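# Press front panel onto computer tower with both arms

## Task

Mount the front panel on the tower's front face with its top edge pointing up, and push it in until each of the four pegs has snapped into its matching hole; at the end the panel's door must be closed and the tower must still stand upright.

## Robot and tools

ROBOT. There are two six-joint arms, left_arm and right_arm, each with a parallel two-finger gripper and a wrist camera. Scene frame: origin on the table surface halfway between the nominal arm bases, +z up, +x out across the table, left_arm on the +y side. Arm names do not match image sides. Calibrated bases in the scene frame: left_arm at (+0.012, +0.244, +0.041) m with quat_wxyz (+1.000, 0, 0, -0.025); right_arm at (+0.022, -0.249, +0.002) m with quat_wxyz (+1.000, 0, 0, +0.005). Up is +z in both base frames.

FRAMES. Everything about a hand (position, orientation, velocity, targets, and the pose of its wrist camera) is expressed in that arm's own base frame, not the scene frame. The table and any fixed camera use the scene frame. The gripper's fingers point along its +z axis and part along its y axis. end_effector_position is the spot between the finger pads, roughly 1 cm short of the tips. Reported poses may be off by a few centimetres, more at long reach.

THE ROW. Every motion command is built from rows of 16 numbers: left_arm x, y, z, qw, qx, qy, qz, opening, then the same eight for right_arm. Both arms always appear, even if one is idle. x, y, z are an absolute target in metres in that arm's base frame; the quaternion is an absolute orientation target, w first. Opening is absolute on a scale from -1 (closed) to +1 (fully open, 0.094 m). Each step the controller limits the commanded orientation to 40 degrees from the measured one, then drives joints by damped inverse kinematics, favouring position. An arm may not reach its target in one go; the result's Hand target line shows where it is actually being sent. To hold an orientation, repeat the same quaternion every row rather than copying the drifting reported value. To park an arm, resend its last reported pose and desired opening unchanged on every call. A 0 opening is a real command; to keep a gripper unchanged, repeat its current command.

execute_actions(actions, cameras): actions is a list of actions; each action is a list of up to 15 rows, one per 1/30 s control step; if shorter, its last row repeats to fill 15 steps. A target lying over 0.6 m from the gripper's current position along any of the gripper's own axes gets the action refused for both arms. An empty list just reports state and images. cameras picks which images come back: omitted, null or ["all"] gives all, [] gives none.

move(target, speed, blend, opening_speed, blocking, cameras): drives each gripper in a straight line from its Hand target to the row given, or through a list of up to 15 rows, sharing at most 10 s. speed: m/s, 0.002 to 4.3, default 0.25 (turning up to twice that in rad/s), one value or one per target. blend: metres of corner rounding per intermediate target, default 0. opening_speed: rate of change of the opening command per second on the -1..1 scale, at least 0.2; use a low value when squeezing something fragile. blocking=false returns after about 0.5 s while the motion continues; a new move replaces it. Paths do not avoid obstacles or the other arm. Faster moves lag, stray and hit harder. The result adds a move: line naming the outcome (done, off_target, moving, held, fault) and any limits (paced = command clipped, held = steps withheld).

wait(seconds 0 to 10, cameras): lets time pass holding last commands. stop(cameras): brakes a running move. zoom_image(camera, region): camera is cam_left_wrist or cam_right_wrist; region is [x0, y0, x1, y1] pixels from the top-left, at most 504 by 504. read_manual(section): returns licence texts, default "licences". finished_scene(scene): ends the current scene, given its integer number; irreversible, so call it only once the panel is seated and stays so without the robot.

RESULTS. Each result lists each hand's end_effector_position and end_effector_quat_wxyz, Hand target, Tool commands, grip_measured (fingers' opening on the command scale; reads a little wide when empty and somewhat narrower than a firmly held part), Joint positions (last number is the opening in metres), joint velocities (may be summarised as within noise), joint torques (total drive output including gravity; numbers 3 and 4 wrap around at ±28 N m), grip_effort_nm (gripper motor effort, negative closing), motor temperatures, and for execute_actions some per-step positions. MOTOR HOT appears from 85 °C; at 100 °C the arm goes limp and drops for 30 to 60 s or more (OVER-TEMPERATURE FAULT). Images are 896x504, cam_left_wrist then cam_right_wrist.

GRIPPING. The fingers simply move to the commanded opening until force-limited, so grip_measured will not reveal contact. Command about 0.05 below the touch reading for a full squeeze; to release, command well above grip_measured. Resting off target by a centimetre or so in free air is normal and not a sign of contact.

AVOID. Dropping the panel, releasing it while it moves, slamming or hard pushes, knocking the tower over, anything leaving the table, arms pressing on each other or a gripper closing on the other arm's fingers, paths passing near an arm's own base (can flip shoulder posture), and long stretched holds or pushing against unreachable poses, which overheat motors.

Each tool is called after "Request:" as name([rows], argument=value, ...), one row to a line, values as JSON.

## Session

Request:
execute_actions(actions=[])

Scene clock: 0.00 s.
left_arm: end_effector_position=(+0.6897, +0.0283, +0.2094) grip_measured=+1.000 grip_effort_nm=n/a end_effector_quat_wxyz=(+0.555, -0.269, +0.782, -0.094) | right_arm: end_effector_position=(+0.1218, +0.2673, +0.2503) grip_measured=+1.000 grip_effort_nm=n/a end_effector_quat_wxyz=(+0.026, +0.793, -0.607, +0.042)
Joint positions: left_arm=[0.005 1.696 1.151 0.165 -0.148 -0.557 0.094] | right_arm=[1.184 1.151 1.128 -1.62 0.068 -0.649 0.094]
Joint velocities: within noise
Joint torques (N m): no reading
Motor temperatures (°C): left_arm=[24 26 33 26 24 21 24] | right_arm=[22 30 40 22 24 23 26]
Heat: left arm: hottest elbow 33 °C; right arm: hottest elbow 40 °C.
Hand target: left_arm +0.6968, +0.0284, +0.2181; +0.563, -0.268, +0.776, -0.096 | right_arm +0.1243, +0.2733, +0.2611; +0.011, +0.793, -0.607, +0.038
Tool commands: left_gripper/opening=+1.0 right_gripper/opening=+1.0
camera_calibration:
cam_left_wrist: T_world_to_cam=[[0.315373, -0.843711, 0.434387, -0.283461], [-0.608407, -0.531058, -0.589761, 0.597868], [0.728273, -0.0782895, -0.680801, -0.269869], [0, 0, 0, 1]] pos_world=[0.649681, 0.057216, 0.292004]
cam_right_wrist: T_world_to_cam=[[0.965646, 0.258441, 0.0271174, -0.194917], [0.208731, -0.833574, 0.511454, 0.108748], [0.154785, -0.488224, -0.858882, 0.413621], [0, 0, 0, 1]] pos_world=[0.101499, 0.342964, 0.304918]

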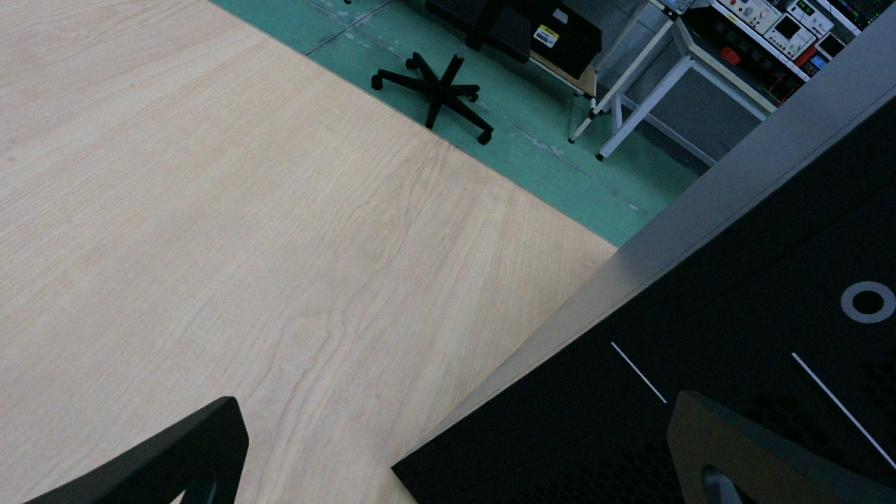

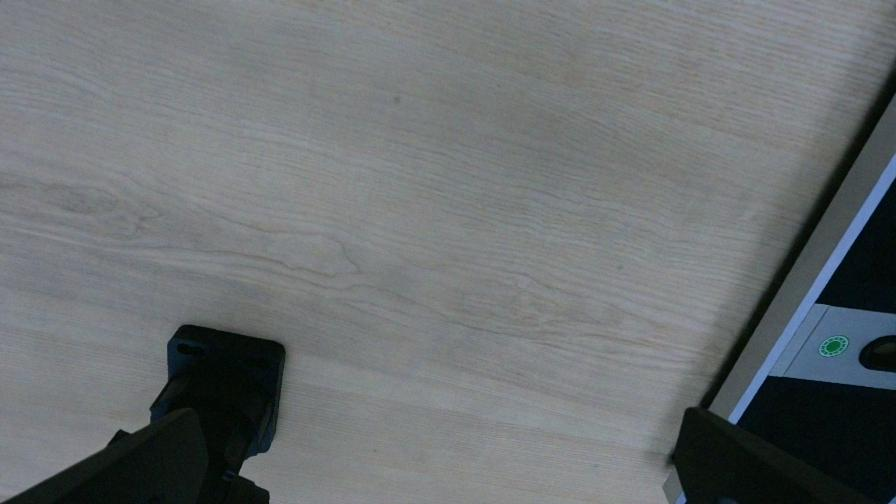

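Request:
move(target=[0.28,0.05,0.46,0.379,0.1206,0.916,-0.05,0,0.25,0.15,0.42,0.02,0.793,-0.607,0.04,-1], speed=0.3)

Scene clock: 8.93 s.
left_arm: end_effector_position=(+0.2806, +0.0483, +0.4408) grip_measured=+0.002 grip_effort_nm=-0.125 end_effector_quat_wxyz=(+0.366, +0.114, +0.922, -0.061) | right_arm: end_effector_position=(+0.2455, +0.1513, +0.3970) grip_measured=-0.986 grip_effort_nm=-0.764 end_effector_quat_wxyz=(-0.117, +0.789, -0.597, +0.082)
Joint positions: left_arm=[0.459 0.796 1.28 -1.445 0.487 0.55 0.047] | right_arm=[0.603 0.987 1.388 -1.697 0.082 -1.254 0.001]
Joint torques (N m): left_arm=[0.44 -0.32 11.17 1.28 0.43 0.15] | right_arm=[-1.96 -4.89 13.9 0.06 0.11 -0.15]
Heat: left arm: hottest elbow 34 °C; right arm: hottest elbow 42 °C.
Hand target: left_arm +0.2796, +0.0496, +0.4596; +0.379, +0.121, +0.916, -0.050 | right_arm +0.2495, +0.1498, +0.4186; -0.136, +0.787, -0.595, +0.092
Off the commanded pose: left_arm 0.019 m, 2 deg | right_arm 0.024 m, 16 deg.
joint sent to its limit (right arm) — joint 4 (wrist pitch), lower limit. The joint targets are off in orientation, not in position.
move: off_target (left_arm, right_arm)
camera_calibration:
cam_left_wrist: T_world_to_cam=[[-0.261804, -0.964925, 0.0194275, 0.112607], [-0.916994, 0.242421, -0.316787, 0.424897], [0.300966, -0.100751, -0.948298, 0.426098], [0, 0, 0, 1]] pos_world=[0.290867, 0.0485829, 0.536482]
cam_right_wrist: T_world_to_cam=[[0.920587, 0.251579, 0.29871, -0.384024], [0.121169, -0.911118, 0.393932, -0.00878306], [0.371265, -0.326454, -0.869247, 0.390315], [0, 0, 0, 1]] pos_world=[0.209682, 0.21603, 0.457452]

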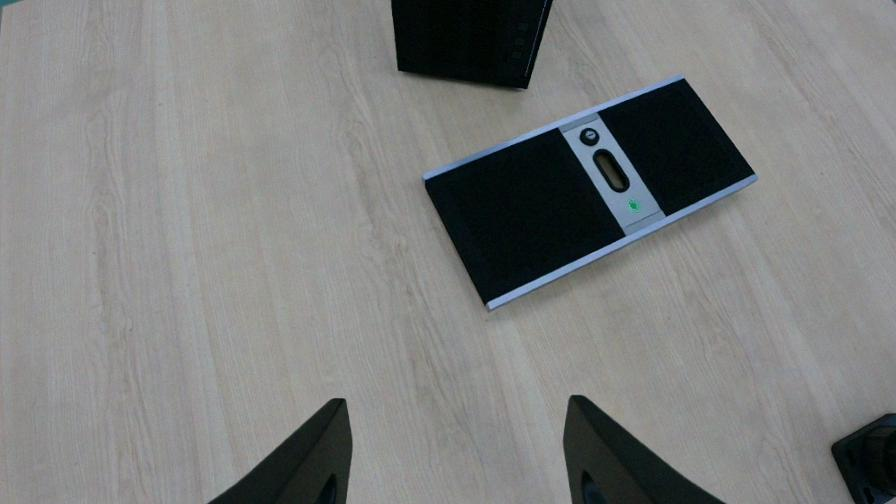

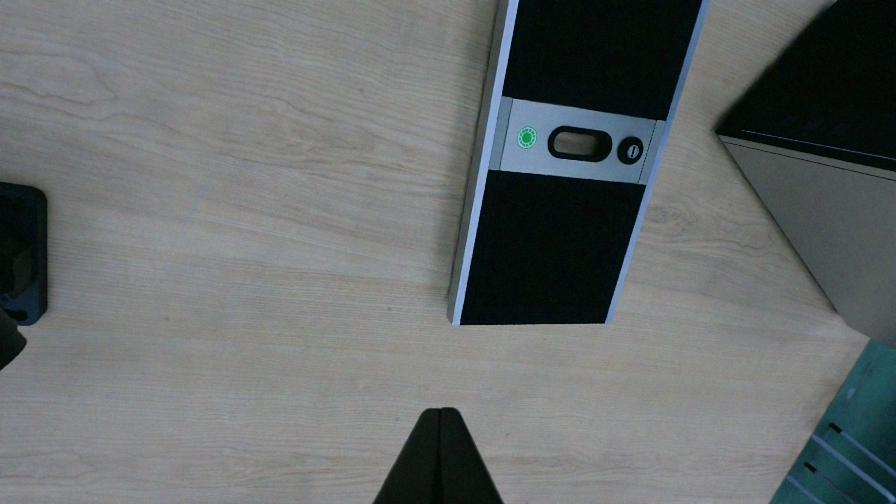

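Request:
move(target=[0.5155,-0.2508,0.13,0,-0.0872,0.9962,0,-1,0.25,-0.08,0.40,0.330,-0.243,0.908,0.0886,-1], speed=0.25)

Scene clock: 108.17 s.
left_arm: end_effector_position=(+0.5051, -0.2430, +0.1246) grip_measured=-0.987 grip_effort_nm=-0.716 end_effector_quat_wxyz=(-0.006, -0.083, +0.997, +0.004) | right_arm: end_effector_position=(+0.2507, -0.0775, +0.4011) grip_measured=-0.986 grip_effort_nm=-0.755 end_effector_quat_wxyz=(+0.332, -0.256, +0.904, +0.082)
Joint positions: left_arm=[-0.448 1.864 1.591 -1.312 -0.002 -0.614 0.001] | right_arm=[-0.705 0.866 1.244 -1.671 -0.65 -1.164 0.001]
Joint torques (N m): left_arm=[0.21 -14.33 10.91 0.2 0.01 -0.09] | right_arm=[-2.08 -2.55 9.07 -0.01 -0.56 0.09]
Motor temperatures (°C): left_arm=[24 26 42 26 25 21 25] | right_arm=[22 30 49 22 24 23 26]
Heat: left arm: hottest elbow 42 °C; right arm: hottest elbow 49 °C.
Hand target: left_arm +0.5151, -0.2506, +0.1301; +0.000, -0.087, +0.996, +0.000 | right_arm +0.2500, -0.0799, +0.4001; +0.330, -0.243, +0.908, +0.089
Off the commanded pose: left_arm 0.014 m, 1 deg | right_arm 0.003 m, 2 deg.
move: off_target (left_arm)
camera_calibration:
cam_left_wrist: T_world_to_cam=[[0.153738, -0.988041, -0.0118201, -0.315152], [-0.889875, -0.143644, 0.433001, 0.400239], [-0.42952, -0.0560503, -0.901316, 0.403315], [0, 0, 0, 1]] pos_world=[0.577846, -0.231285, 0.186485]
cam_right_wrist: T_world_to_cam=[[0.504886, -0.862651, 0.0303959, -0.207002], [-0.829829, -0.494768, -0.258048, 0.312616], [0.237644, 0.105061, -0.965654, 0.422873], [0, 0, 0, 1]] pos_world=[0.263437, -0.0683255, 0.495311]

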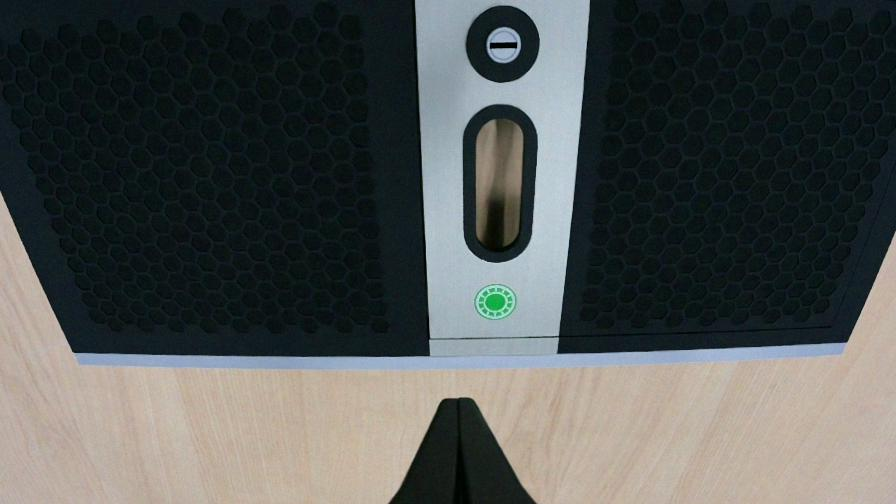

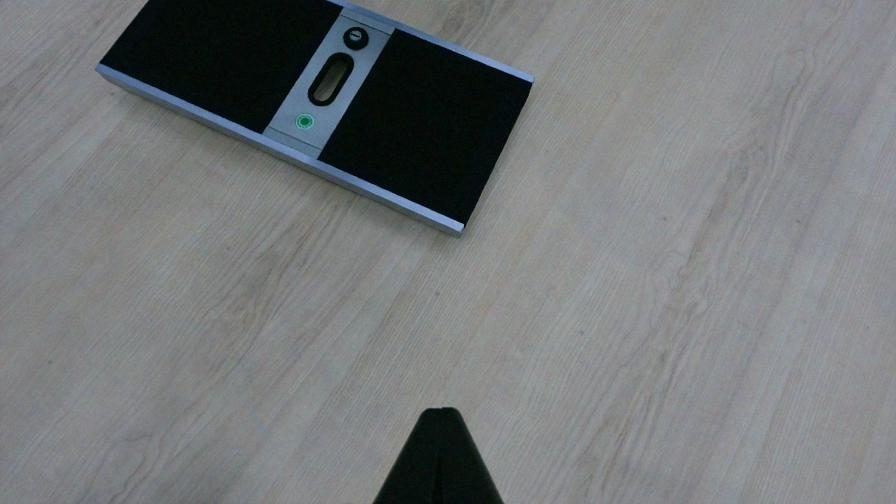

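Request:
move(target=[0.531,-0.264,0.065,0,-0.0872,0.9962,0,-1,0.25,-0.08,0.40,0.330,-0.243,0.908,0.0886,-1], speed=0.1, cameras=["cam_left_wrist"])

Scene clock: 120.27 s.
left_arm: end_effector_position=(+0.5238, -0.2550, +0.0691) grip_measured=-0.987 grip_effort_nm=-0.711 end_effector_quat_wxyz=(-0.004, -0.085, +0.996, +0.004) | right_arm: end_effector_position=(+0.2507, -0.0775, +0.4011) grip_measured=-0.986 grip_effort_nm=-0.764 end_effector_quat_wxyz=(+0.332, -0.256, +0.904, +0.083)
Joint positions: left_arm=[-0.453 1.964 1.591 -1.209 -0.002 -0.623 0.001] | right_arm=[-0.705 0.866 1.244 -1.671 -0.65 -1.164 0.001]
Joint torques (N m): left_arm=[-0.56 -15.5 9.29 1.03 0.02 -0.1] | right_arm=[-2.2 -3.14 9.07 0.03 -0.58 0.09]
Heat: left arm: hottest elbow 42 °C; right arm: hottest elbow 49 °C.
Hand target: left_arm +0.5307, -0.2640, +0.0651; +0.000, -0.087, +0.996, +0.000 | right_arm +0.2500, -0.0799, +0.4001; +0.330, -0.243, +0.908, +0.088
Off the commanded pose: left_arm 0.012 m, 1 deg | right_arm 0.003 m, 2 deg.
move: off_target (left_arm)
camera_calibration:
cam_left_wrist: T_world_to_cam=[[0.158345, -0.987332, -0.010159, -0.3329], [-0.890409, -0.147233, 0.43069, 0.438775], [-0.426729, -0.0591521, -0.902443, 0.358413], [0, 0, 0, 1]] pos_world=[0.596347, -0.24288, 0.131089]
Images, in order (width x height): cam_left_wrist 896x504.

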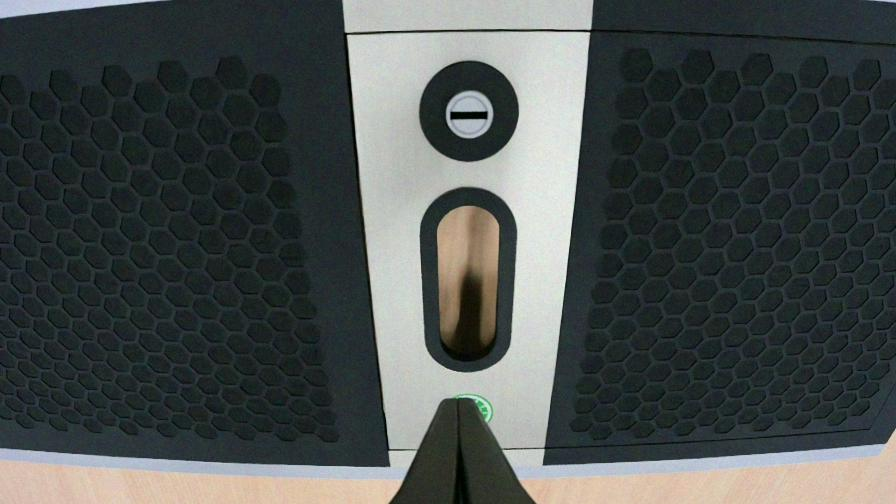

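Request:
move(target=[0.531,-0.2685,0.040,0,-0.0872,0.9962,0,-1,0.25,-0.08,0.40,0.330,-0.243,0.908,0.0886,-1], speed=0.08, cameras=["cam_left_wrist"])

Scene clock: 134.33 s.
left_arm: end_effector_position=(+0.5316, -0.2633, +0.0533) grip_measured=-0.987 grip_effort_nm=-0.716 end_effector_quat_wxyz=(+0.006, -0.085, +0.996, -0.002) | right_arm: end_effector_position=(+0.2507, -0.0775, +0.4011) grip_measured=-0.986 grip_effort_nm=-0.764 end_effector_quat_wxyz=(+0.332, -0.256, +0.904, +0.083)
Joint positions: left_arm=[-0.46 1.992 1.591 -1.158 -0.002 -0.63 0.001] | right_arm=[-0.705 0.866 1.244 -1.671 -0.65 -1.164 0.001]
Joint torques (N m): left_arm=[-0.21 -15.27 7.68 1.02 0.03 -0.09] | right_arm=[-1.96 -3.25 9.07 0.09 -0.59 0.11]
Heat: left arm: hottest elbow 41 °C; right arm: hottest elbow 49 °C.
Hand target: left_arm +0.5307, -0.2683, +0.0402; +0.000, -0.087, +0.996, +0.000 | right_arm +0.2500, -0.0799, +0.4001; +0.330, -0.243, +0.908, +0.088
Off the commanded pose: left_arm 0.014 m, 1 deg | right_arm 0.003 m, 2 deg.
move: off_target (left_arm)
camera_calibration:
cam_left_wrist: T_world_to_cam=[[0.158354, -0.987377, 0.00330122, -0.343261], [-0.899229, -0.142834, 0.413505, 0.458038], [-0.407814, -0.0684486, -0.910496, 0.334965], [0, 0, 0, 1]] pos_world=[0.602841, -0.250577, 0.116717]
Images, in order (width x height): cam_left_wrist 896x504.

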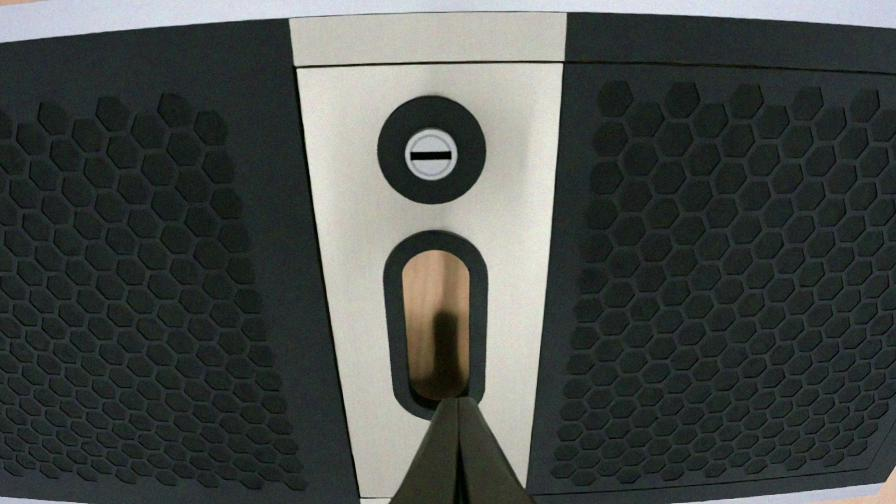

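Request:
move(target=[0.525,-0.2635,0.020,0,-0.0872,0.9962,0,-1,0.25,-0.08,0.40,0.330,-0.243,0.908,0.0886,-1], speed=0.08, cameras=["cam_left_wrist"])

Scene clock: 143.83 s.
left_arm: end_effector_position=(+0.5266, -0.2613, +0.0355) grip_measured=-0.987 grip_effort_nm=-0.725 end_effector_quat_wxyz=(+0.008, -0.085, +0.996, -0.004) | right_arm: end_effector_position=(+0.2507, -0.0775, +0.4011) grip_measured=-0.986 grip_effort_nm=-0.759 end_effector_quat_wxyz=(+0.332, -0.256, +0.904, +0.083)
Joint positions: left_arm=[-0.46 1.995 1.545 -1.103 -0.002 -0.63 0.001] | right_arm=[-0.705 0.866 1.244 -1.671 -0.65 -1.164 0.001]
Joint torques (N m): left_arm=[-0.15 -15.33 7.35 1.07 0.01 -0.06] | right_arm=[-2.73 -2.55 8.96 -0.01 -0.57 0.08]
Heat: left arm: hottest elbow 40 °C; right arm: hottest elbow 49 °C.
Hand target: left_arm +0.5248, -0.2632, +0.0203; +0.000, -0.087, +0.996, +0.000 | right_arm +0.2500, -0.0799, +0.4001; +0.330, -0.243, +0.908, +0.088
Off the commanded pose: left_arm 0.016 m, 1 deg | right_arm 0.003 m, 2 deg.
move: off_target (left_arm)
camera_calibration:
cam_left_wrist: T_world_to_cam=[[0.157915, -0.987431, 0.00658042, -0.340253], [-0.901417, -0.141432, 0.409201, 0.46277], [-0.403127, -0.0705504, -0.912421, 0.313946], [0, 0, 0, 1]] pos_world=[0.597439, -0.248377, 0.0993236]
Images, in order (width x height): cam_left_wrist 896x504.

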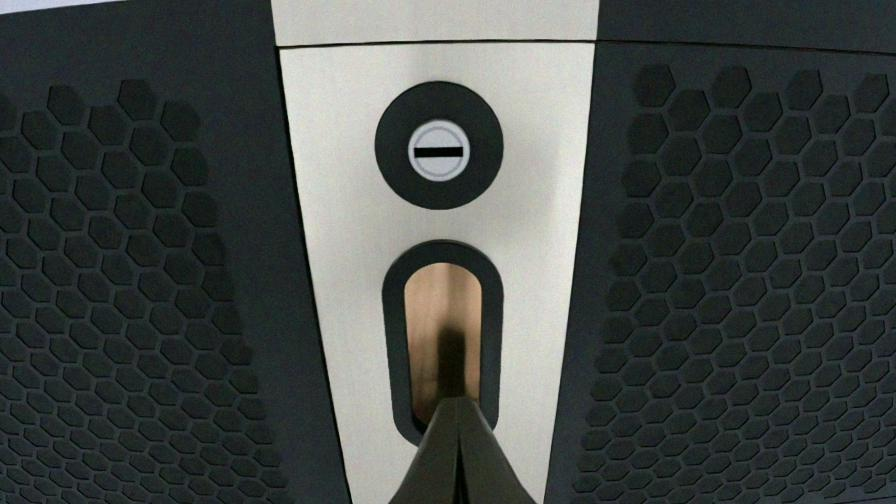

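Request:
move(target=[0.5185,-0.260,0.005,0,-0.0872,0.9962,0,-1,0.25,-0.08,0.40,0.330,-0.243,0.908,0.0886,-1], speed=0.05, cameras=["cam_left_wrist"])

Scene clock: 158.10 s.
left_arm: end_effector_position=(+0.5205, -0.2583, +0.0207) grip_measured=-0.987 grip_effort_nm=-0.716 end_effector_quat_wxyz=(+0.008, -0.085, +0.996, -0.004) | right_arm: end_effector_position=(+0.2507, -0.0775, +0.4011) grip_measured=-0.986 grip_effort_nm=-0.764 end_effector_quat_wxyz=(+0.332, -0.256, +0.904, +0.083)
Joint positions: left_arm=[-0.46 1.997 1.503 -1.059 -0.002 -0.63 0.001] | right_arm=[-0.705 0.866 1.244 -1.671 -0.65 -1.164 0.001]
Joint torques (N m): left_arm=[0.21 -14.97 7.15 1.1 -0.01 -0.02] | right_arm=[-2.43 -3.14 9.13 -0.02 -0.59 0.11]
Heat: left arm: hottest elbow 40 °C; right arm: hottest elbow 48 °C.
Hand target: left_arm +0.5183, -0.2598, +0.0053; +0.000, -0.087, +0.996, +0.000 | right_arm +0.2500, -0.0799, +0.4001; +0.330, -0.243, +0.908, +0.088
Off the commanded pose: left_arm 0.016 m, 1 deg | right_arm 0.003 m, 2 deg.
move: off_target (left_arm)
camera_calibration:
cam_left_wrist: T_world_to_cam=[[0.157937, -0.987424, 0.00699704, -0.336276], [-0.901674, -0.141325, 0.40867, 0.464015], [-0.402542, -0.0708531, -0.912655, 0.297704], [0, 0, 0, 1]] pos_world=[0.591339, -0.245376, 0.0844245]
Images, in order (width x height): cam_left_wrist 896x504.

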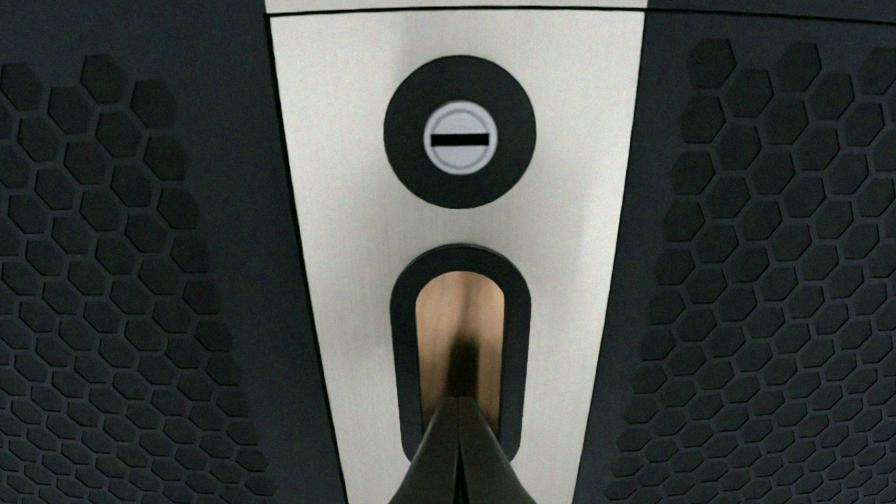

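Request:
move(target=[0.5185,-0.260,-0.023,0,-0.0872,0.9962,0,-1,0.25,-0.08,0.40,0.330,-0.243,0.908,0.0886,-1], speed=0.04)

Scene clock: 163.30 s.
left_arm: end_effector_position=(+0.5206, -0.2584, -0.0082) grip_measured=-0.987 grip_effort_nm=-0.720 end_effector_quat_wxyz=(+0.007, -0.085, +0.996, -0.003) | right_arm: end_effector_position=(+0.2507, -0.0775, +0.4011) grip_measured=-0.986 grip_effort_nm=-0.764 end_effector_quat_wxyz=(+0.332, -0.256, +0.904, +0.083)
Joint positions: left_arm=[-0.46 2.036 1.482 -1.001 -0.002 -0.63 0.001] | right_arm=[-0.705 0.866 1.244 -1.671 -0.65 -1.164 0.001]
Joint torques (N m): left_arm=[-0.26 -15.09 6.95 1.09 0.01 -0.06] | right_arm=[-2.32 -3.14 9.1 0.1 -0.58 0.11]
Heat: left arm: hottest elbow 39 °C; right arm: hottest elbow 48 °C.
Hand target: left_arm +0.5182, -0.2597, -0.0229; +0.000, -0.087, +0.996, +0.000 | right_arm +0.2500, -0.0799, +0.4001; +0.330, -0.243, +0.908, +0.088
Off the commanded pose: left_arm 0.015 m, 1 deg | right_arm 0.003 m, 2 deg.
move: off_target (left_arm)
camera_calibration:
cam_left_wrist: T_world_to_cam=[[0.157953, -0.98743, 0.00569234, -0.336158], [-0.900832, -0.141735, 0.410381, 0.475432], [-0.404416, -0.0699486, -0.911896, 0.272636], [0, 0, 0, 1]] pos_world=[0.59164, -0.245477, 0.0554218]
cam_right_wrist: T_world_to_cam=[[0.504621, -0.862814, 0.0301687, -0.206832], [-0.830019, -0.494463, -0.258022, 0.312675], [0.237542, 0.105163, -0.965668, 0.422914], [0, 0, 0, 1]] pos_world=[0.263438, -0.0683259, 0.495311]

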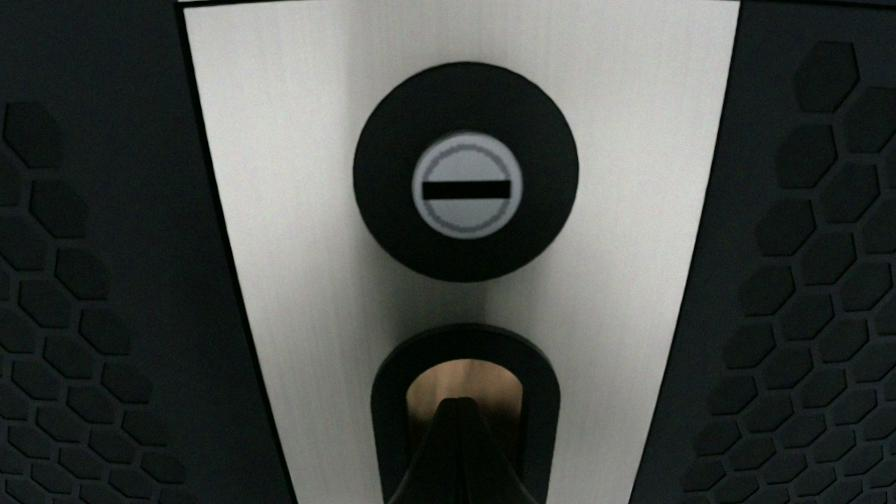

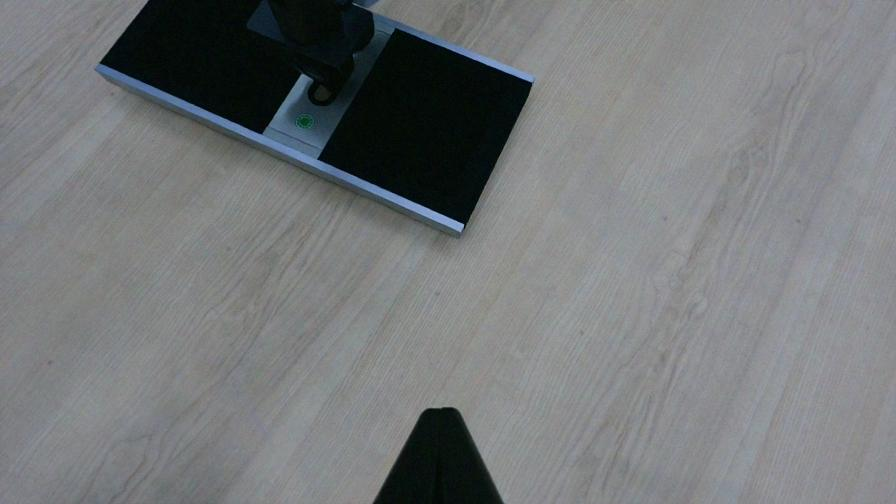

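Request:
move(target=[0.5185,-0.260,-0.023,0,-0.0872,0.9962,0,-0.5,0.25,-0.08,0.40,0.330,-0.243,0.908,0.0886,-1], opening_speed=0.2)

Scene clock: 176.77 s.
left_arm: end_effector_position=(+0.5210, -0.2590, -0.0082) grip_measured=-0.779 grip_effort_nm=1.228 end_effector_quat_wxyz=(+0.008, -0.085, +0.996, -0.005) | right_arm: end_effector_position=(+0.2507, -0.0775, +0.4011) grip_measured=-0.986 grip_effort_nm=-0.759 end_effector_quat_wxyz=(+0.332, -0.256, +0.904, +0.083)
Joint positions: left_arm=[-0.46 2.036 1.482 -0.998 0 -0.63 0.01] | right_arm=[-0.705 0.866 1.244 -1.671 -0.65 -1.164 0.001]
Joint torques (N m): left_arm=[-0.03 -15.09 6.99 1.01 -0.09 -0.06] | right_arm=[-1.9 -3.02 9.01 0.03 -0.55 0.07]
Heat: left arm: hottest elbow 39 °C; right arm: hottest elbow 48 °C.
Hand target: left_arm +0.5182, -0.2598, -0.0229; +0.000, -0.087, +0.996, +0.000 | right_arm +0.2500, -0.0799, +0.4001; +0.330, -0.243, +0.908, +0.088
Off the commanded pose: left_arm 0.015 m, 1 deg | right_arm 0.003 m, 2 deg.
move: off_target (left_arm)
camera_calibration:
cam_left_wrist: T_world_to_cam=[[0.157915, -0.987412, 0.00891034, -0.33685], [-0.901283, -0.140442, 0.409836, 0.476203], [-0.403426, -0.07275, -0.912116, 0.271554], [0, 0, 0, 1]] pos_world=[0.591939, -0.245976, 0.0555247]
cam_right_wrist: T_world_to_cam=[[0.504621, -0.862814, 0.0301687, -0.206832], [-0.830019, -0.494463, -0.258022, 0.312675], [0.237542, 0.105163, -0.965668, 0.422914], [0, 0, 0, 1]] pos_world=[0.263438, -0.0683259, 0.495311]

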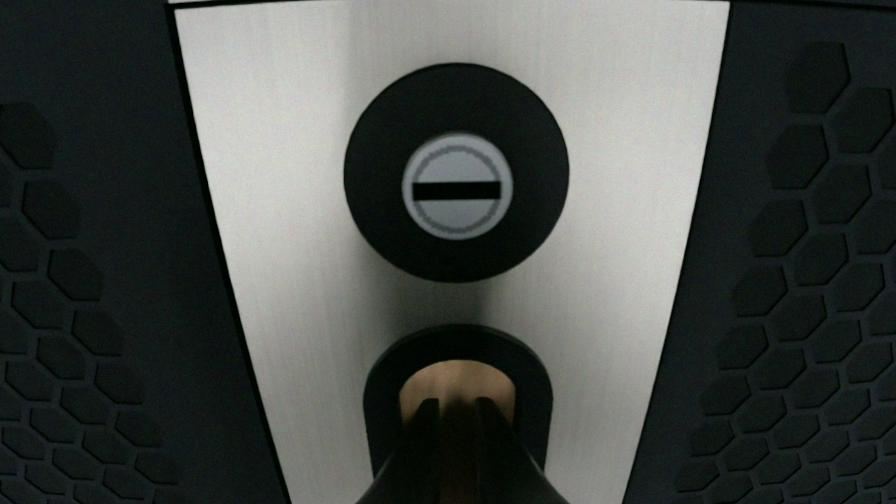

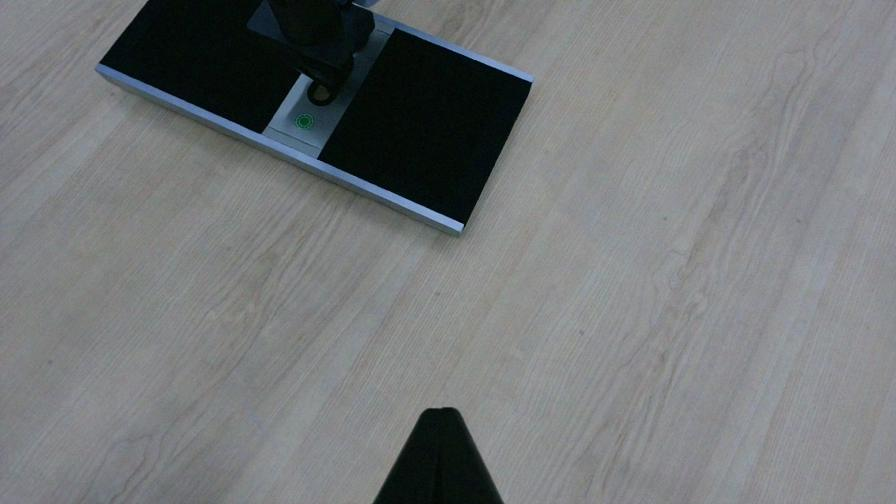

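Request:
move(target=[0.511,-0.255,0.06,0,-0.0872,0.9962,0,-0.5,0.25,-0.08,0.40,0.330,-0.243,0.908,0.0886,-1], speed=0.06)

Scene clock: 183.77 s.
left_arm: end_effector_position=(+0.4963, -0.2469, +0.0317) grip_measured=-0.779 grip_effort_nm=1.228 end_effector_quat_wxyz=(-0.024, -0.085, +0.996, +0.014) | right_arm: end_effector_position=(+0.2507, -0.0775, +0.4011) grip_measured=-0.986 grip_effort_nm=-0.759 end_effector_quat_wxyz=(+0.332, -0.256, +0.904, +0.083)
Joint positions: left_arm=[-0.46 1.964 1.482 -1.145 0.002 -0.63 0.01] | right_arm=[-0.705 0.866 1.244 -1.671 -0.65 -1.164 0.001]
Joint torques (N m): left_arm=[0.32 -18.73 9.88 0.18 -0.15 -0.03] | right_arm=[-2.02 -2.78 8.96 0.01 -0.58 0.09]
Heat: left arm: hottest elbow 39 °C; right arm: hottest elbow 48 °C.
Hand target: left_arm +0.5101, -0.2545, +0.0602; +0.000, -0.087, +0.996, +0.000 | right_arm +0.2500, -0.0799, +0.4001; +0.330, -0.243, +0.908, +0.088
Off the commanded pose: left_arm 0.033 m, 3 deg | right_arm 0.003 m, 2 deg.
move: off_target (left_arm)
camera_calibration:
cam_left_wrist: T_world_to_cam=[[0.157108, -0.987013, -0.0334988, -0.319544], [-0.871719, -0.154538, 0.465, 0.419372], [-0.464138, -0.0438538, -0.884677, 0.335204], [0, 0, 0, 1]] pos_world=[0.571358, -0.235885, 0.0908352]
cam_right_wrist: T_world_to_cam=[[0.504621, -0.862814, 0.0301687, -0.206832], [-0.830019, -0.494463, -0.258022, 0.312675], [0.237542, 0.105163, -0.965668, 0.422914], [0, 0, 0, 1]] pos_world=[0.263438, -0.0683259, 0.495311]

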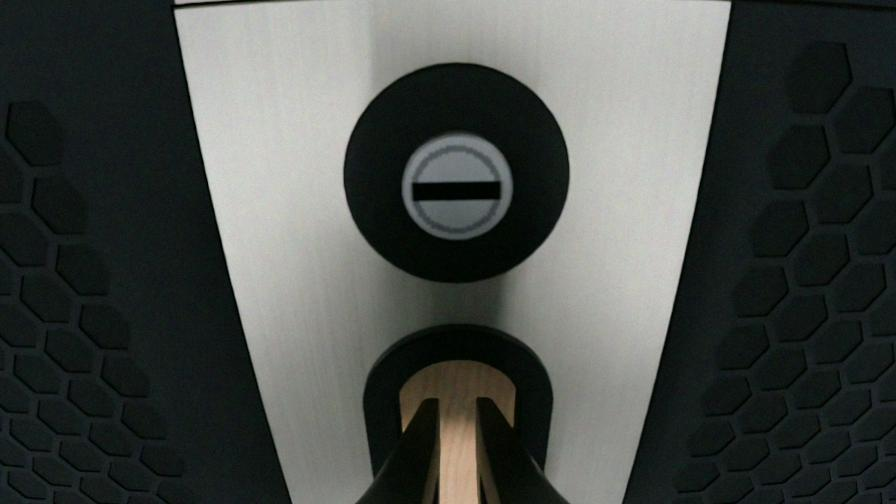

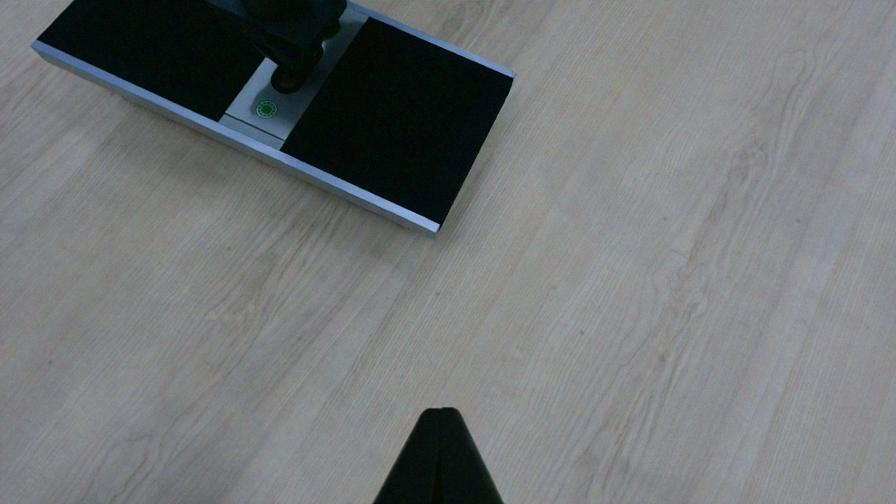

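Request:
move([
  [0.50,-0.24,0.22,0,-0.0872,0.9962,0,-0.5,0.25,-0.08,0.40,0.330,-0.243,0.908,0.0886,-1],
  [0.47,-0.13,0.44,0.385,-0.385,0.593,-0.593,-0.5,0.25,-0.08,0.40,0.330,-0.243,0.908,0.0886,-1],
], speed=0.15, blend=0.05)

Scene clock: 220.13 s.
left_arm: end_effector_position=(+0.4746, -0.1328, +0.4072) grip_measured=-0.779 grip_effort_nm=1.233 end_effector_quat_wxyz=(+0.366, -0.400, +0.616, -0.571) | right_arm: end_effector_position=(+0.2507, -0.0775, +0.4011) grip_measured=-0.986 grip_effort_nm=-0.764 end_effector_quat_wxyz=(+0.332, -0.256, +0.904, +0.083)
Joint positions: left_arm=[-0.191 0.996 0.843 0.072 0.234 -1.557 0.01] | right_arm=[-0.705 0.866 1.244 -1.671 -0.65 -1.164 0.001]
Joint torques (N m): left_arm=[0.26 -6.71 10.76 3.48 -0.09 0] | right_arm=[-2.26 -2.73 8.95 -0.08 -0.55 0.07]
Heat: left arm: hottest elbow 41 °C; right arm: hottest elbow 47 °C.
Hand target: left_arm +0.4691, -0.1300, +0.4396; +0.385, -0.385, +0.593, -0.593 | right_arm +0.2500, -0.0799, +0.4001; +0.330, -0.243, +0.908, +0.088
Off the commanded pose: left_arm 0.033 m, 5 deg | right_arm 0.003 m, 2 deg.
move: off_target (left_arm)
camera_calibration:
cam_left_wrist: T_world_to_cam=[[0.0719091, -0.0389587, 0.99665, -0.444058], [-0.758576, -0.650927, 0.0292874, 0.301279], [0.647605, -0.75814, -0.0763607, -0.289205], [0, 0, 0, 1]] pos_world=[0.447765, -0.0404476, 0.411663]
cam_right_wrist: T_world_to_cam=[[0.504621, -0.862814, 0.0301687, -0.206832], [-0.830019, -0.494463, -0.258022, 0.312675], [0.237542, 0.105163, -0.965668, 0.422914], [0, 0, 0, 1]] pos_world=[0.263438, -0.0683259, 0.495311]

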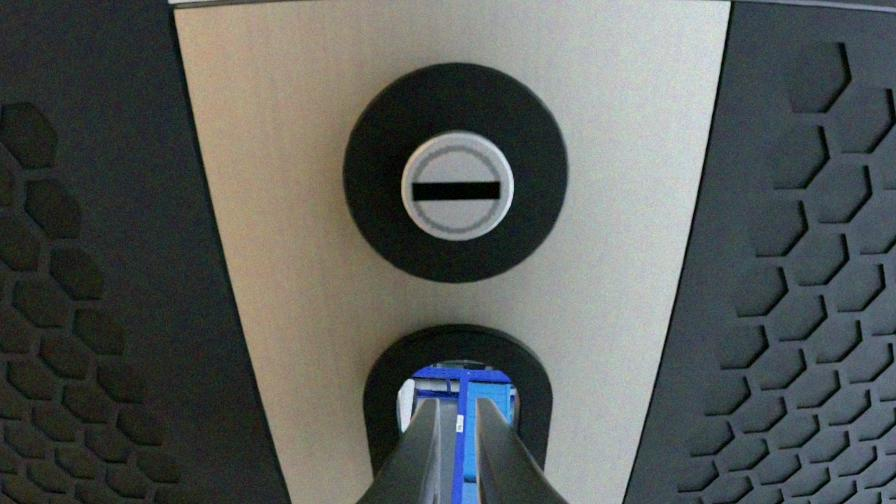

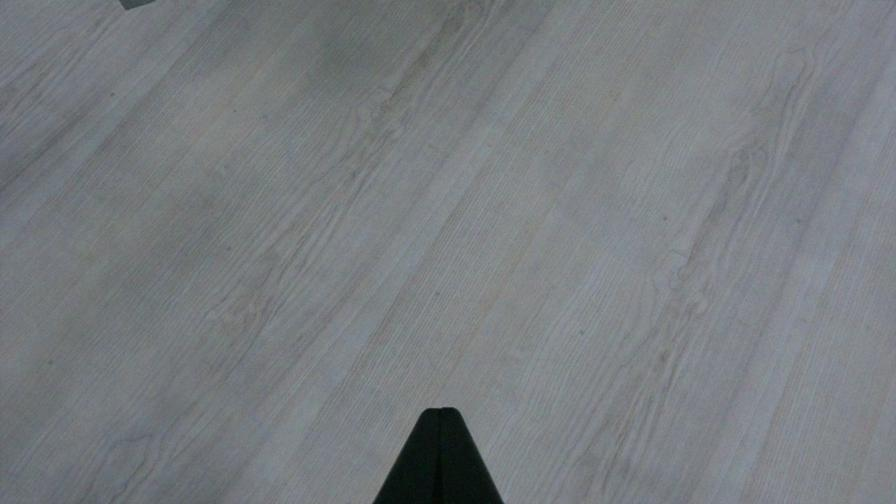

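Request:
move(target=[0.625,-0.049,0.33,0.4289,-0.3458,0.5566,-0.6211,-0.5,0.541,0.0,0.50,0.492,-0.422,0.702,0.296,-0.3], speed=0.15, cameras=["cam_right_wrist"])

Scene clock: 237.53 s.
left_arm: end_effector_position=(+0.6083, -0.0529, +0.2855) grip_measured=-0.779 grip_effort_nm=1.238 end_effector_quat_wxyz=(+0.401, -0.373, +0.580, -0.602) | right_arm: end_effector_position=(+0.5362, -0.0053, +0.4774) grip_measured=-0.302 grip_effort_nm=0.125 end_effector_quat_wxyz=(+0.479, -0.406, +0.715, +0.308)
Joint positions: left_arm=[0.036 1.54 0.869 0.724 0.447 -1.577 0.01] | right_arm=[-0.309 1.555 1.806 -1.391 -1.173 -1.054 0.033]
Joint torques (N m): left_arm=[0.97 -10.93 12.57 3.47 0.04 -0.03] | right_arm=[-0.44 -13.57 14.64 0.43 -0.7 -0.02]
Heat: left arm: hottest elbow 42 °C; right arm: hottest elbow 47 °C.
Hand target: left_arm +0.6210, -0.0489, +0.3296; +0.429, -0.346, +0.557, -0.621 | right_arm +0.5394, +0.0002, +0.4994; +0.492, -0.422, +0.702, +0.296
Off the commanded pose: left_arm 0.048 m, 6 deg | right_arm 0.024 m, 3 deg.
move: off_target (left_arm, right_arm)
camera_calibration:
cam_right_wrist: T_world_to_cam=[[0.866871, -0.495989, -0.0502904, -0.444886], [-0.386201, -0.60433, -0.696874, 0.575976], [0.31525, 0.623523, -0.715428, 0.262889], [0, 0, 0, 1]] pos_world=[0.525226, -0.0364963, 0.567088]
Images, in order (width x height): cam_right_wrist 896x504.

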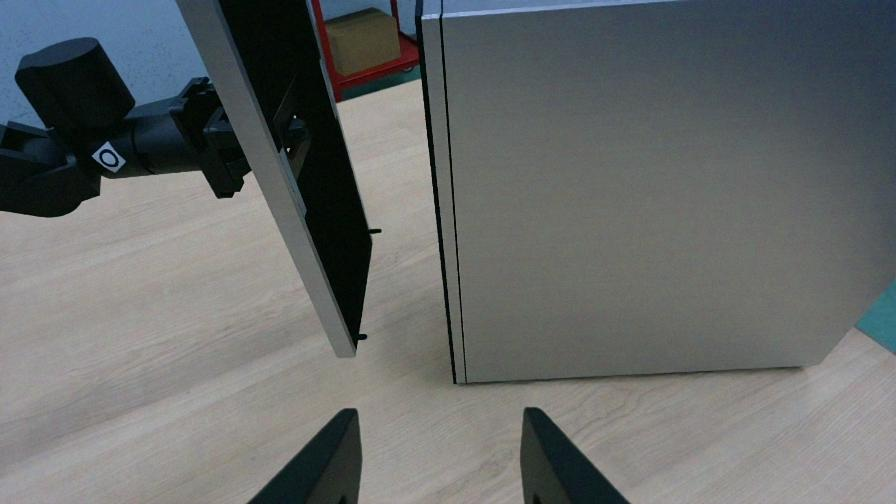

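Request:
move(target=[0.690,-0.072,0.287,0.4289,-0.3458,0.5566,-0.6211,-0.5,0.541,0.0,0.50,0.492,-0.422,0.702,0.296,-0.3], speed=0.07, cameras=["cam_right_wrist"])

Scene clock: 253.17 s.
left_arm: end_effector_position=(+0.6730, -0.0675, +0.2443) grip_measured=-0.779 grip_effort_nm=1.233 end_effector_quat_wxyz=(+0.403, -0.377, +0.578, -0.601) | right_arm: end_effector_position=(+0.5362, -0.0053, +0.4776) grip_measured=-0.302 grip_effort_nm=0.125 end_effector_quat_wxyz=(+0.479, -0.406, +0.714, +0.308)
Joint positions: left_arm=[0 1.757 1.017 0.791 0.403 -1.577 0.01] | right_arm=[-0.309 1.555 1.806 -1.391 -1.174 -1.054 0.033]
Joint torques (N m): left_arm=[-0.38 -13.8 11.97 3.44 -0.14 0.03] | right_arm=[-0.15 -13.39 14.57 0.47 -0.72 -0.04]
Heat: left arm: hottest elbow 42 °C; right arm: hottest elbow 51 °C.
Hand target: left_arm +0.6860, -0.0718, +0.2869; +0.429, -0.346, +0.557, -0.621 | right_arm +0.5395, +0.0002, +0.4995; +0.492, -0.422, +0.702, +0.296
Off the commanded pose: left_arm 0.046 m, 6 deg | right_arm 0.023 m, 3 deg.
move: off_target (left_arm, right_arm)
camera_calibration:
cam_right_wrist: T_world_to_cam=[[0.866974, -0.495836, -0.0500258, -0.444987], [-0.385797, -0.604231, -0.697184, 0.576044], [0.315462, 0.623741, -0.715144, 0.262801], [0, 0, 0, 1]] pos_world=[0.525125, -0.0364965, 0.567288]
Images, in order (width x height): cam_right_wrist 896x504.

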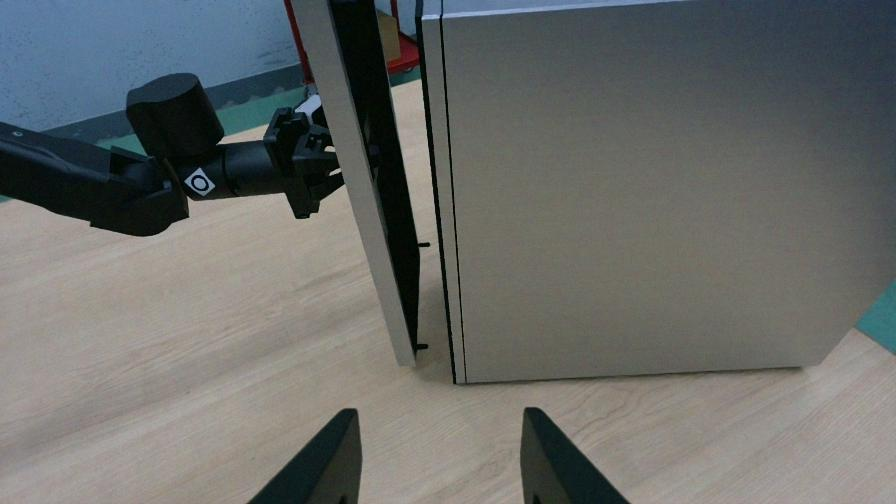

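Request:
move([
  [0.645,-0.052,0.295,0.4209,-0.3544,0.5706,-0.6092,-0.5,0.50,-0.03,0.55,0.492,-0.422,0.702,0.296,-0.3],
  [0.692,-0.0745,0.275,0.4209,-0.3544,0.5706,-0.6092,-0.5,0.50,-0.03,0.55,0.492,-0.422,0.702,0.296,-0.3],
], speed=[0.15,0.07], cameras=["cam_right_wrist"])

Scene clock: 272.53 s.
left_arm: end_effector_position=(+0.6740, -0.0711, +0.2389) grip_measured=-0.779 grip_effort_nm=1.233 end_effector_quat_wxyz=(+0.396, -0.382, +0.584, -0.596) | right_arm: end_effector_position=(+0.4985, -0.0260, +0.5325) grip_measured=-0.302 grip_effort_nm=0.129 end_effector_quat_wxyz=(+0.484, -0.406, +0.711, +0.308)
Joint positions: left_arm=[-0.006 1.759 1.021 0.765 0.399 -1.574 0.01] | right_arm=[-0.379 1.557 1.967 -1.697 -1.206 -1.22 0.033]
Joint torques (N m): left_arm=[-0.32 -13.57 12.12 2.69 -0.12 0.19] | right_arm=[-1.32 -12.63 13.72 -0.02 -0.77 -0.19]
Motor temperatures (°C): left_arm=[24 29 43 26 24 21 28] | right_arm=[22 30 54 22 25 23 25]
Heat: left arm: hottest elbow 43 °C; right arm: hottest elbow 54 °C.
Hand target: left_arm +0.6887, -0.0741, +0.2752; +0.421, -0.355, +0.571, -0.609 | right_arm +0.4991, -0.0294, +0.5493; +0.497, -0.417, +0.703, +0.292
Off the commanded pose: left_arm 0.040 m, 5 deg | right_arm 0.018 m, 3 deg.
joint sent to its limit (right arm) — joint 4 (wrist pitch), lower limit. The joint targets still meet the commanded pose.
move: off_target (left_arm, right_arm)
camera_calibration:
cam_right_wrist: T_world_to_cam=[[0.867192, -0.495993, -0.04438, -0.422959], [-0.379354, -0.600259, -0.704116, 0.587907], [0.322597, 0.627439, -0.708697, 0.319896], [0, 0, 0, 1]] pos_world=[0.486614, -0.057603, 0.621893]
Images, in order (width x height): cam_right_wrist 896x504.

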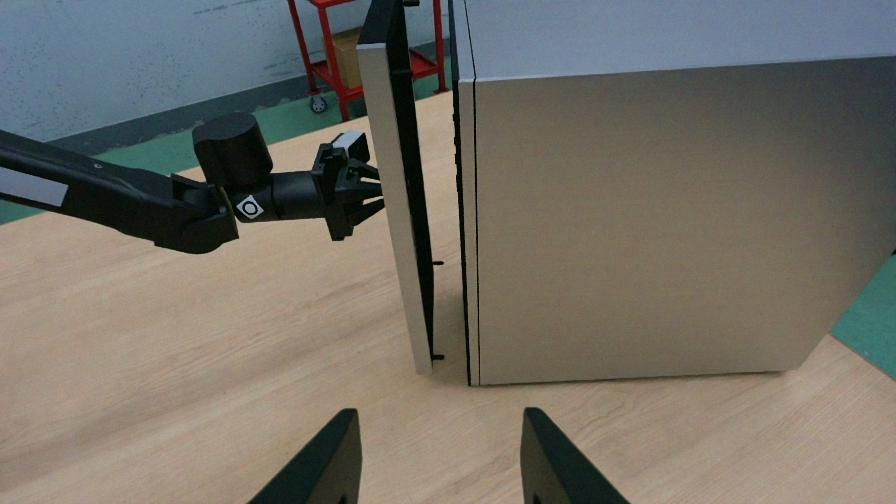

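Request:
zoom_image(camera="cam_right_wrist", region=[350, 10, 490, 130])

Request:
zoom_image(camera="cam_right_wrist", region=[370, 290, 510, 410])

Scaled by 3.600 from the camera's 896x504 image, which has a finer 1280x720 frame.

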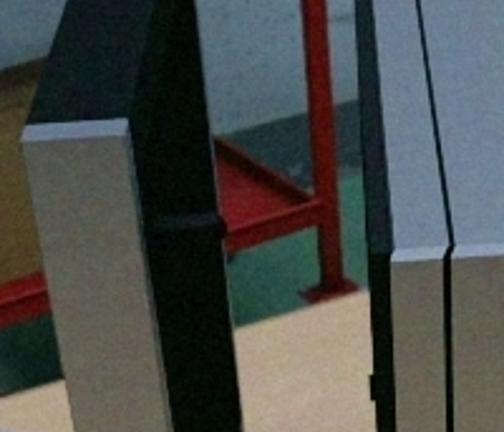

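Scaled by 3.600 from the camera's 896x504 image, which has a finer 1280x720 frame.

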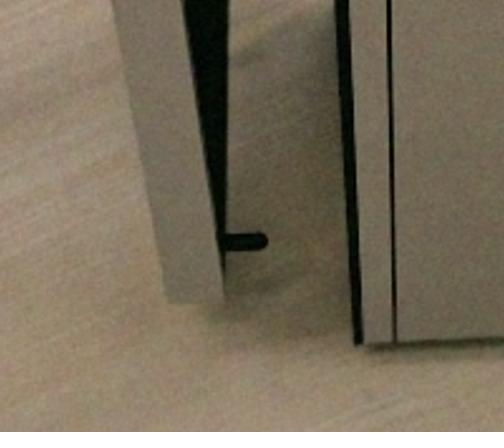

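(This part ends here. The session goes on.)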